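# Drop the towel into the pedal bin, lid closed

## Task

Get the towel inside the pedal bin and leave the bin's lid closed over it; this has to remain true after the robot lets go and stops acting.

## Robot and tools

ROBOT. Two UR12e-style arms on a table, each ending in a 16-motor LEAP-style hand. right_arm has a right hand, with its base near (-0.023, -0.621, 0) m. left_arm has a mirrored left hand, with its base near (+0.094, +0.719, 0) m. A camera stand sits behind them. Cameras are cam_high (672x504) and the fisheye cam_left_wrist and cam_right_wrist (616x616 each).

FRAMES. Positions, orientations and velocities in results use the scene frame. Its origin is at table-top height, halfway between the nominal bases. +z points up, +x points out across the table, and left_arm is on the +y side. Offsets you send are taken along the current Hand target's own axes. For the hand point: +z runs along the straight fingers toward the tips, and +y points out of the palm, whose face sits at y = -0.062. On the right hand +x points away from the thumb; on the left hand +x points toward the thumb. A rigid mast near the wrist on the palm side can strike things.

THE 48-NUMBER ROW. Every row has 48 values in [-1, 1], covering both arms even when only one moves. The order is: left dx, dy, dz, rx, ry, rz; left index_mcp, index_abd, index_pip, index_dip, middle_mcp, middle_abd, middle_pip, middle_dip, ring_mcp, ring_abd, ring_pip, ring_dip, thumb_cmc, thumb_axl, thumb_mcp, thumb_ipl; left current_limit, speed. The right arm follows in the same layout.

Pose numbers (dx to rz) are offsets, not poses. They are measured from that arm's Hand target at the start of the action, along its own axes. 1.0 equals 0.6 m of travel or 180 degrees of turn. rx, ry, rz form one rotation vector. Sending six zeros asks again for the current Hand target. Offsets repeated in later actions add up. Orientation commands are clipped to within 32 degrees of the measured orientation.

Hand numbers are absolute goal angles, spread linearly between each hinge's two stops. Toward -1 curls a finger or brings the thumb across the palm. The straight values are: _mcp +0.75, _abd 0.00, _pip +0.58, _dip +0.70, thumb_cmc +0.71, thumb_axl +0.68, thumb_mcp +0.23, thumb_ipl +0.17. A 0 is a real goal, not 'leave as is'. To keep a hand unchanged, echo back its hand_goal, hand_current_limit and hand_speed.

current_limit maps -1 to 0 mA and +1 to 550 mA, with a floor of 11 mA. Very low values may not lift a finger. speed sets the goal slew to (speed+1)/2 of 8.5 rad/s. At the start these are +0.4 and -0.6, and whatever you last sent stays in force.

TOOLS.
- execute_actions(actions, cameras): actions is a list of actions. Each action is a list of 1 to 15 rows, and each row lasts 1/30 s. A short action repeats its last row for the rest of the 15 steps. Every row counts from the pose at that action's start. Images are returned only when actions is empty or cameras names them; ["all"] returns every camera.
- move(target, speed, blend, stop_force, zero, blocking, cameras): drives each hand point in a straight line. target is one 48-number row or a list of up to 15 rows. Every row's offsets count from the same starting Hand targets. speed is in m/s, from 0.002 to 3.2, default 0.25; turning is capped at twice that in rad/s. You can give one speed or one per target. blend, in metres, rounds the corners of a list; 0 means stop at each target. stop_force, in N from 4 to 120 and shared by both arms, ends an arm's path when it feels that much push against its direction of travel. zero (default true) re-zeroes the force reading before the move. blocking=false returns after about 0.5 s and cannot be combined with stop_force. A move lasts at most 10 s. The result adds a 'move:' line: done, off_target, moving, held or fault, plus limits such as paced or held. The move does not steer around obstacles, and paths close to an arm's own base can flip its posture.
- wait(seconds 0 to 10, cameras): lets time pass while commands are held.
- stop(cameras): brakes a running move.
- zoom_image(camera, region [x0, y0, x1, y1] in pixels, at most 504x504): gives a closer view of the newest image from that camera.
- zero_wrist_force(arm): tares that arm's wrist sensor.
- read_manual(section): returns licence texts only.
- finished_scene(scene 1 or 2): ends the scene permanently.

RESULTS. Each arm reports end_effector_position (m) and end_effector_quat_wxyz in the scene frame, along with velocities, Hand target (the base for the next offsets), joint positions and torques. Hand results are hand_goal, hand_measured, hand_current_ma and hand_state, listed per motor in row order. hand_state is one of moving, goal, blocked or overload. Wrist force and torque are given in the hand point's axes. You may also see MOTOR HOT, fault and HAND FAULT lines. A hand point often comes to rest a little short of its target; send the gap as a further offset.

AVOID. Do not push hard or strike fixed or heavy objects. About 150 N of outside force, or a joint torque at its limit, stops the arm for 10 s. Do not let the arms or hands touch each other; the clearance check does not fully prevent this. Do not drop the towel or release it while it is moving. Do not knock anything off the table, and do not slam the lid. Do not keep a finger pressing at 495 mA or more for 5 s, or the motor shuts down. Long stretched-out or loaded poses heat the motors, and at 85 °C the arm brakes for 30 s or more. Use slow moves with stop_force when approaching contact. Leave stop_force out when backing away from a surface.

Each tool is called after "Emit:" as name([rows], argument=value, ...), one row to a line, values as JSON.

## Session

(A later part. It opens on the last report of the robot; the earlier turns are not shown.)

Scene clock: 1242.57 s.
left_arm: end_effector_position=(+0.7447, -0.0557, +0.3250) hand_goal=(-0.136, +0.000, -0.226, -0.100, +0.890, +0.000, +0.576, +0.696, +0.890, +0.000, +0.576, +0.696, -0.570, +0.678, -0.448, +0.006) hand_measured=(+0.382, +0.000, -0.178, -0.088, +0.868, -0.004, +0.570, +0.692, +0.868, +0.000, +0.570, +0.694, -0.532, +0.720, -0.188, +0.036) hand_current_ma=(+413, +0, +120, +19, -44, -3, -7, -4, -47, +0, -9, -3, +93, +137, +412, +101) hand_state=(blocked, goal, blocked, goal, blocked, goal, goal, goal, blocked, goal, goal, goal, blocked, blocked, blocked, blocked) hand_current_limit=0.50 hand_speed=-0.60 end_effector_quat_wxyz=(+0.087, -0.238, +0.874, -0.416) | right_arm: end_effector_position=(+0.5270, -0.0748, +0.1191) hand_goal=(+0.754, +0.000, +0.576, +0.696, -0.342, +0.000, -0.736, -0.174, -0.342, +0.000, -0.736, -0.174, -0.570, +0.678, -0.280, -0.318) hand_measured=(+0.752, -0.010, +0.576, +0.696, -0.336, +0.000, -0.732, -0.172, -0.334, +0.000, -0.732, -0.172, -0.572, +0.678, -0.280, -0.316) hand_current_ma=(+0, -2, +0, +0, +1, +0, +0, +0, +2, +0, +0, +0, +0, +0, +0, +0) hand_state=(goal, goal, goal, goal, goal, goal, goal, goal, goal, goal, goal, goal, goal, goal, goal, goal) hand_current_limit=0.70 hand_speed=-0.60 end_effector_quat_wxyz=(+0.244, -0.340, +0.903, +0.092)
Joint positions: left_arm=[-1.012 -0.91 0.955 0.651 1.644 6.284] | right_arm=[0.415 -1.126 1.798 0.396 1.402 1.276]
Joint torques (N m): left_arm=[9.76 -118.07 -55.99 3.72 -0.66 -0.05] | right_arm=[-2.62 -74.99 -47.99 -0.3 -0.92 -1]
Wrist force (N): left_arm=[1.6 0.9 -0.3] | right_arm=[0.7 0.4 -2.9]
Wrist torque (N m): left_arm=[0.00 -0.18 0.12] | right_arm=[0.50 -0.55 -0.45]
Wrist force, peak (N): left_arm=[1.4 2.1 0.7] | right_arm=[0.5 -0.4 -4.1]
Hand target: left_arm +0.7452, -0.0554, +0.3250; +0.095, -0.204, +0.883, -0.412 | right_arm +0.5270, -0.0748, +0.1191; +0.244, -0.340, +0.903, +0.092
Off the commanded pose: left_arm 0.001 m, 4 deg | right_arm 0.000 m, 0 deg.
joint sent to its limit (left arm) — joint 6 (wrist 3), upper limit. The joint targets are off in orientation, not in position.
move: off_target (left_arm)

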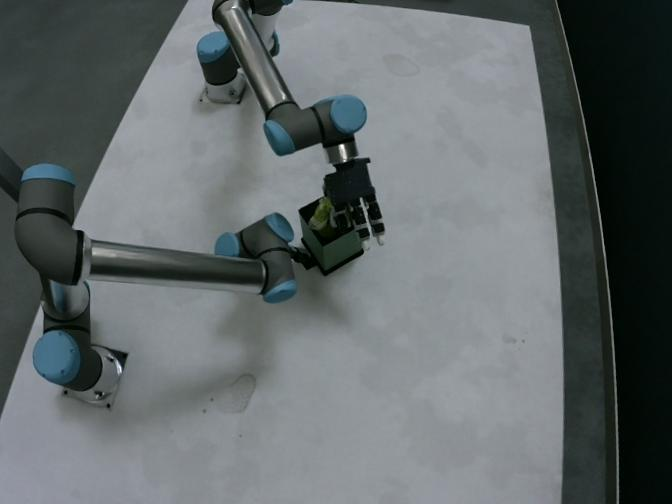

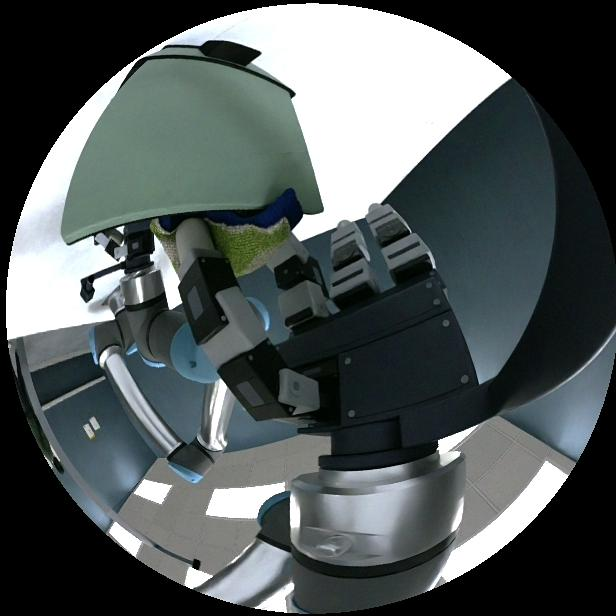

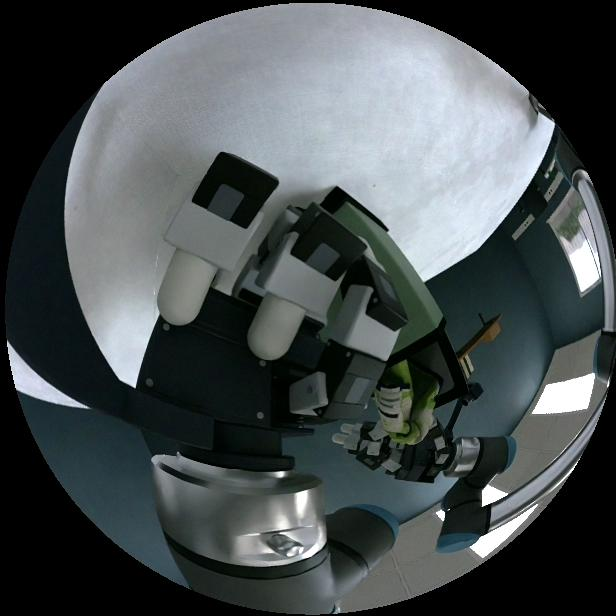

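Emit:
move([
  [-0.0097,0.0208,0.0142,0,0,0,-0.137,0,-0.226,-0.101,0.89,0,0.576,0.696,0.89,0,0.576,0.696,-0.571,0.678,-0.449,0.005,0.5,-0.6,0,0,0,0,0,0,0.754,0,0.576,0.696,-0.342,0,-0.737,-0.174,-0.342,0,-0.737,-0.174,-0.571,0.678,-0.281,-0.319,0.7,-0.6],
  [-0.0097,0.0208,0.0142,0,0,0,0.842,0,-0.343,-0.217,0.89,0,0.576,0.696,0.89,0,0.576,0.696,-0.571,0.678,0.4,0.168,0.5,-0.7,0,0,0,0,0,0,0.754,0,0.576,0.696,-0.342,0,-0.737,-0.174,-0.342,0,-0.737,-0.174,-0.571,0.678,-0.281,-0.319,0.7,-0.6],
], speed=0.05, cameras=["all"])

Emit:
zoom_image(camera="cam_high", region=[292, 170, 372, 250])

Emit:
zoom_image(camera="cam_left_wrist", region=[60, 20, 400, 340])

Emit:
zoom_image(camera="cam_right_wrist", region=[340, 300, 520, 500])

Scene clock: 1345.00 s.
left_arm: end_effector_position=(+0.7493, -0.0518, +0.3099) hand_goal=(+0.842, +0.000, -0.342, -0.216, +0.890, +0.000, +0.576, +0.696, +0.890, +0.000, +0.576, +0.696, -0.570, +0.678, +0.400, +0.168) hand_measured=(+0.826, -0.002, -0.338, -0.212, +0.868, -0.004, +0.570, +0.692, +0.868, +0.000, +0.570, +0.694, -0.568, +0.680, +0.390, +0.166) hand_current_ma=(-33, -1, +4, +3, -44, -3, -7, -4, -47, +0, -9, -3, +2, +3, -20, -3) hand_state=(goal, goal, goal, goal, blocked, goal, goal, goal, blocked, goal, goal, goal, goal, goal, goal, goal) hand_current_limit=0.50 hand_speed=-0.70 end_effector_quat_wxyz=(+0.086, -0.240, +0.873, -0.416) | right_arm: end_effector_position=(+0.5270, -0.0748, +0.1191) hand_goal=(+0.754, +0.000, +0.576, +0.696, -0.342, +0.000, -0.736, -0.174, -0.342, +0.000, -0.736, -0.174, -0.570, +0.678, -0.280, -0.318) hand_measured=(+0.752, -0.010, +0.576, +0.696, -0.336, +0.000, -0.732, -0.172, -0.334, +0.000, -0.732, -0.172, -0.572, +0.678, -0.280, -0.316) hand_current_ma=(+0, -2, +0, +0, +1, +0, +0, +0, +2, +0, +0, +0, +0, +0, +0, +0) hand_state=(goal, goal, goal, goal, goal, goal, goal, goal, goal, goal, goal, goal, goal, goal, goal, goal) hand_current_limit=0.70 hand_speed=-0.60 end_effector_quat_wxyz=(+0.244, -0.340, +0.903, +0.092)
Joint positions: left_arm=[-1.005 -0.908 0.979 0.625 1.649 6.284] | right_arm=[0.415 -1.126 1.798 0.396 1.402 1.276]
Joint torques (N m): left_arm=[-14.8 -117.02 -55.71 3.67 -0.11 1.12] | right_arm=[-1.13 -74.66 -47.37 -0.27 -0.47 -0.83]
Wrist force (N): left_arm=[1.3 0.7 -0.6] | right_arm=[0.9 0.2 -2.7]
Wrist torque (N m): left_arm=[0.01 -0.13 0.08] | right_arm=[0.47 -0.58 -0.44]
Wrist force, peak (N): left_arm=[1.9 1.4 -0.3] | right_arm=[0.9 0.0 -4.1]
Hand target: left_arm +0.7497, -0.0516, +0.3099; +0.095, -0.204, +0.883, -0.412 | right_arm +0.5270, -0.0748, +0.1191; +0.244, -0.340, +0.903, +0.092
Off the commanded pose: left_arm 0.001 m, 4 deg | right_arm 0.000 m, 0 deg.
joint sent to its limit (left arm) — joint 6 (wrist 3), upper limit. The joint targets are off in orientation, not in position.
move: off_target (left_arm); target 2's new numbers were sent with left_arm's hand 0.000 m and 4 deg from that target

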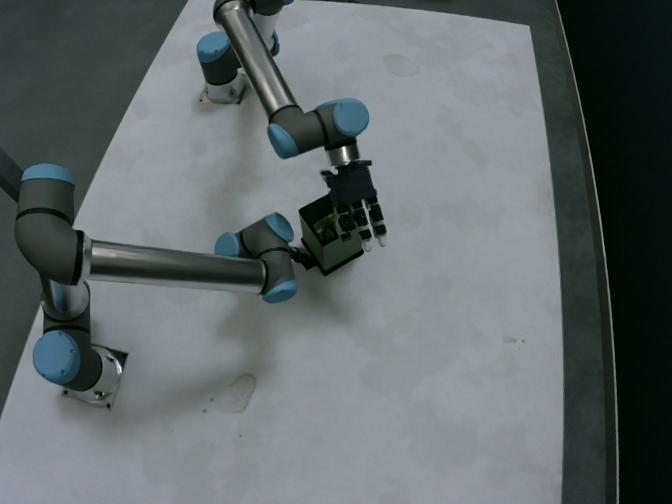

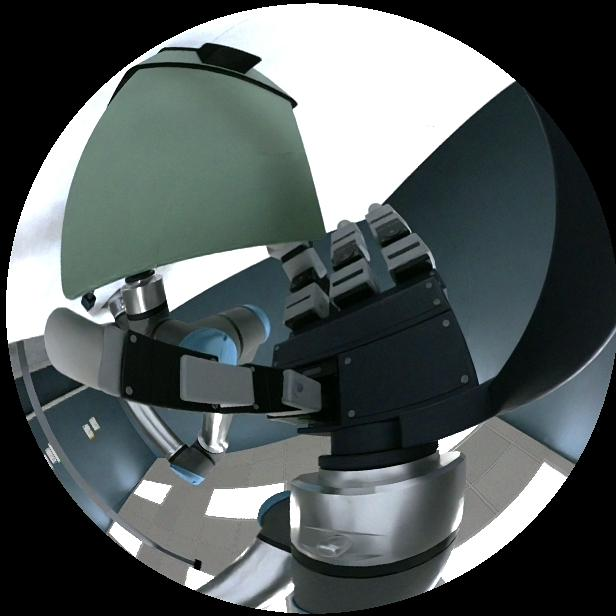

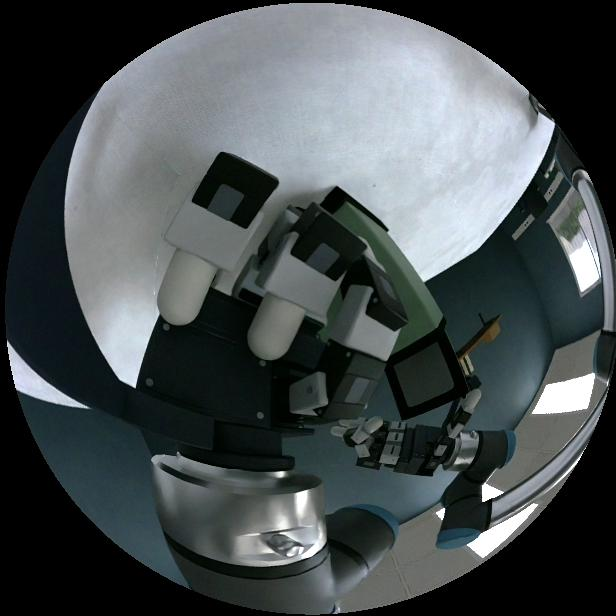

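Scaled by 6.300.

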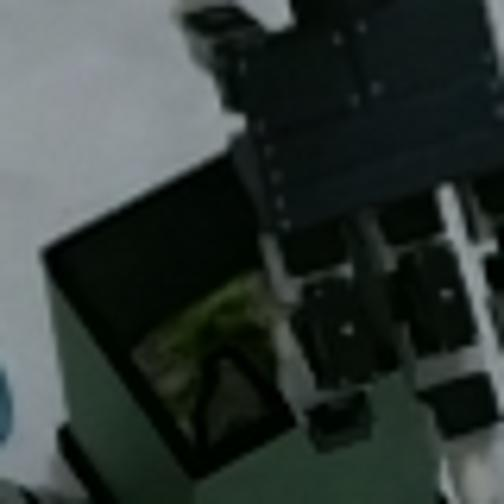

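Scaled by 1.482 from the camera's 616x616 image, which has a finer 880x880 frame.

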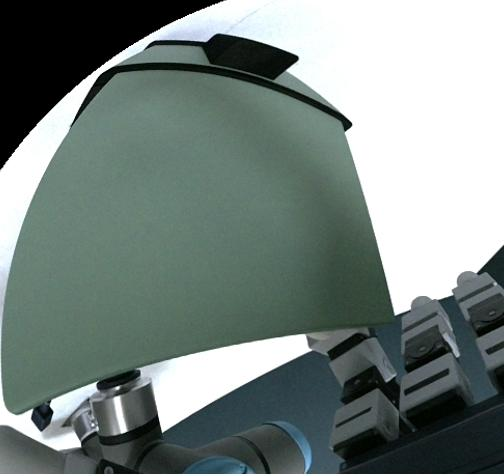

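Scaled by 2.520 from the camera's 616x616 image, which has a finer 880x880 frame.

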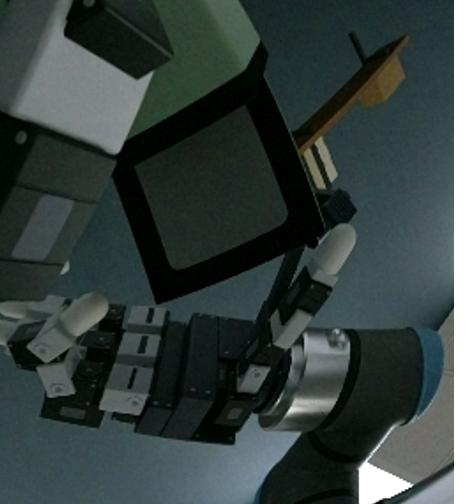

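Emit:
move([
  [0,-0.2043,-0.1715,0,0,0,0.842,0,-0.343,-0.217,0.89,0,0.576,0.696,0.89,0,0.576,0.696,-0.571,0.678,0.4,0.168,0.5,-0.7,0,0,0,0,0,0,0.754,0,0.576,0.696,-0.342,0,-0.737,-0.174,-0.342,0,-0.737,-0.174,-0.571,0.678,-0.281,-0.319,0.7,-0.6],
  [0.1295,0.1062,-0.5415,0,-0.034,-0.0286,0.842,0,-0.343,-0.217,0.89,0,0.576,0.696,0.89,0,0.576,0.696,-0.571,0.678,0.4,0.168,0.5,-0.7,-0.0333,0,-0.0577,0,0,0,0.754,0,0.576,0.696,-0.342,0,-0.737,-0.174,-0.342,0,-0.737,-0.174,-0.571,0.678,-0.281,-0.319,0.7,-0.6],
], speed=[0.12,0.1], cameras=["all"])

Emit:
zoom_image(camera="cam_high", region=[280, 170, 380, 290])

Emit:
zoom_image(camera="cam_left_wrist", region=[120, 20, 420, 300])

Scene clock: 1370.97 s.
left_arm: end_effector_position=(+0.5529, +0.1748, +0.4701) hand_goal=(+0.842, +0.000, -0.342, -0.216, +0.890, +0.000, +0.576, +0.696, +0.890, +0.000, +0.576, +0.696, -0.570, +0.678, +0.400, +0.168) hand_measured=(+0.826, -0.002, -0.338, -0.212, +0.870, -0.004, +0.570, +0.692, +0.868, +0.000, +0.570, +0.694, -0.568, +0.680, +0.390, +0.166) hand_current_ma=(-30, -1, +4, +3, -42, -3, -7, -4, -45, +0, -9, -3, +2, +3, -19, -3) hand_state=(goal, goal, goal, goal, blocked, goal, goal, goal, blocked, goal, goal, goal, goal, goal, goal, goal) hand_current_limit=0.50 hand_speed=-0.70 end_effector_quat_wxyz=(+0.123, -0.265, +0.867, -0.404) | right_arm: end_effector_position=(+0.5269, -0.0750, +0.1592) hand_goal=(+0.754, +0.000, +0.576, +0.696, -0.342, +0.000, -0.736, -0.174, -0.342, +0.000, -0.736, -0.174, -0.570, +0.678, -0.280, -0.318) hand_measured=(+0.752, +0.000, +0.576, +0.696, -0.336, +0.000, -0.732, -0.172, -0.334, +0.000, -0.732, -0.172, -0.572, +0.678, -0.280, -0.316) hand_current_ma=(+0, +0, +0, +0, +1, +0, +0, +0, +2, +0, +0, +0, +0, +0, +0, +0) hand_state=(goal, goal, goal, goal, goal, goal, goal, goal, goal, goal, goal, goal, goal, goal, goal, goal) hand_current_limit=0.70 hand_speed=-0.60 end_effector_quat_wxyz=(+0.244, -0.340, +0.903, +0.092)
Joint positions: left_arm=[-1.118 -1.47 1.479 0.694 1.47 6.197] | right_arm=[0.415 -1.166 1.772 0.461 1.402 1.276]
Joint torques (N m): left_arm=[7.7 -45.79 -56.46 -0.24 2.25 2.32] | right_arm=[-9.78 -58.14 -43.64 0.97 -1.69 -2.34]
Wrist force (N): left_arm=[1.8 0.8 -0.6] | right_arm=[0.5 0.1 -0.4]
Wrist torque (N m): left_arm=[0.03 -0.15 0.21] | right_arm=[0.29 -0.52 -0.48]
Wrist force, peak (N): left_arm=[1.8 1.8 -1.8] | right_arm=[-0.1 0.2 -9.1]
Hand target: left_arm +0.5530, +0.1749, +0.4701; +0.123, -0.265, +0.867, -0.404 | right_arm +0.5269, -0.0750, +0.1590; +0.244, -0.340, +0.903, +0.092
Off the commanded pose: left_arm 0.000 m, 0 deg | right_arm 0.000 m, 0 deg.
move: done

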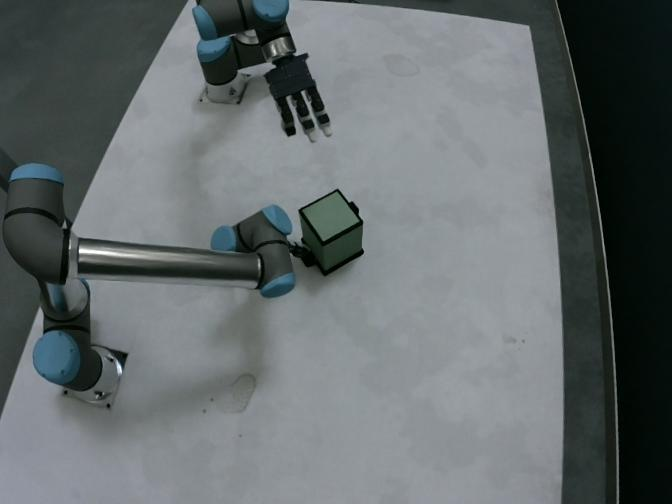

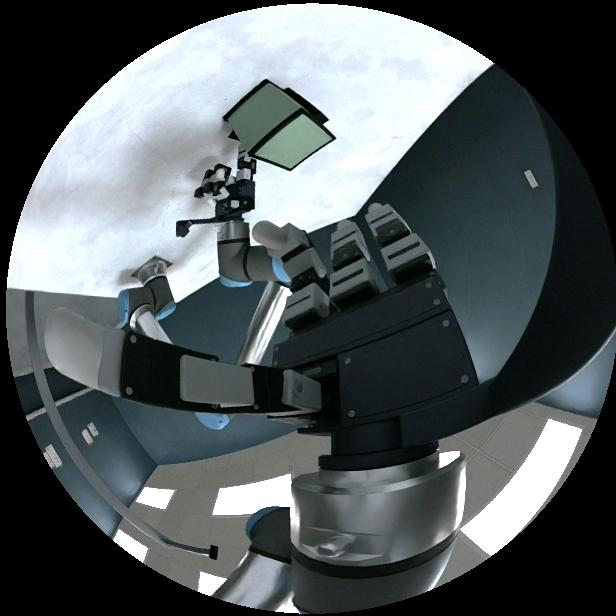

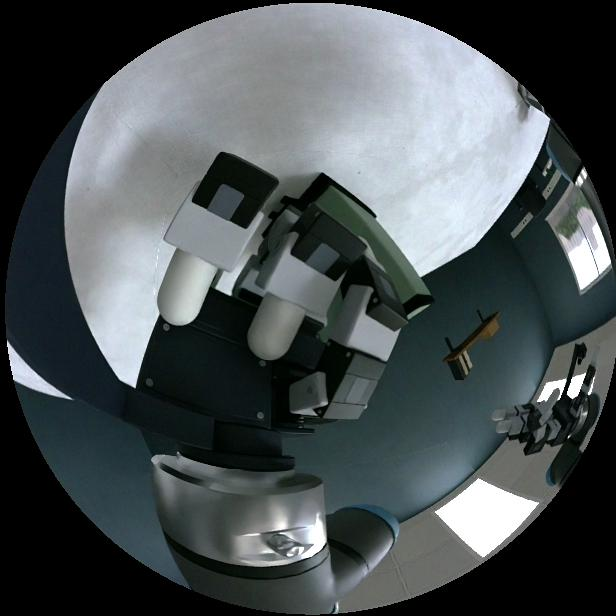

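Scaled by 4.200.

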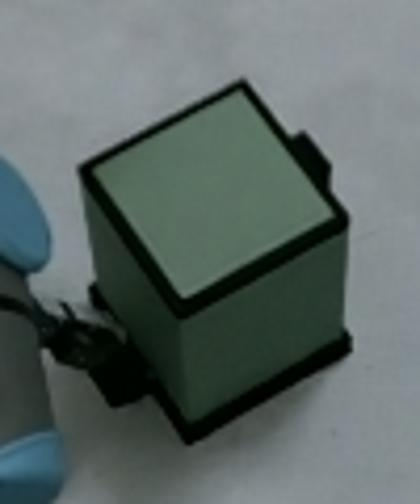

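Scaled by 1.680 from the camera's 616x616 image, which has a finer 880x880 frame.

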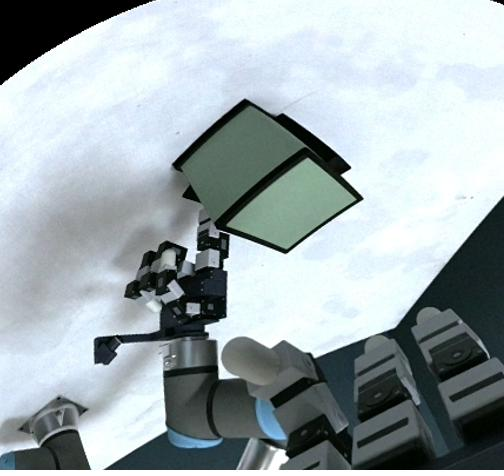

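Emit:
finished_scene(scene=1)

The scene is finished: the task was done.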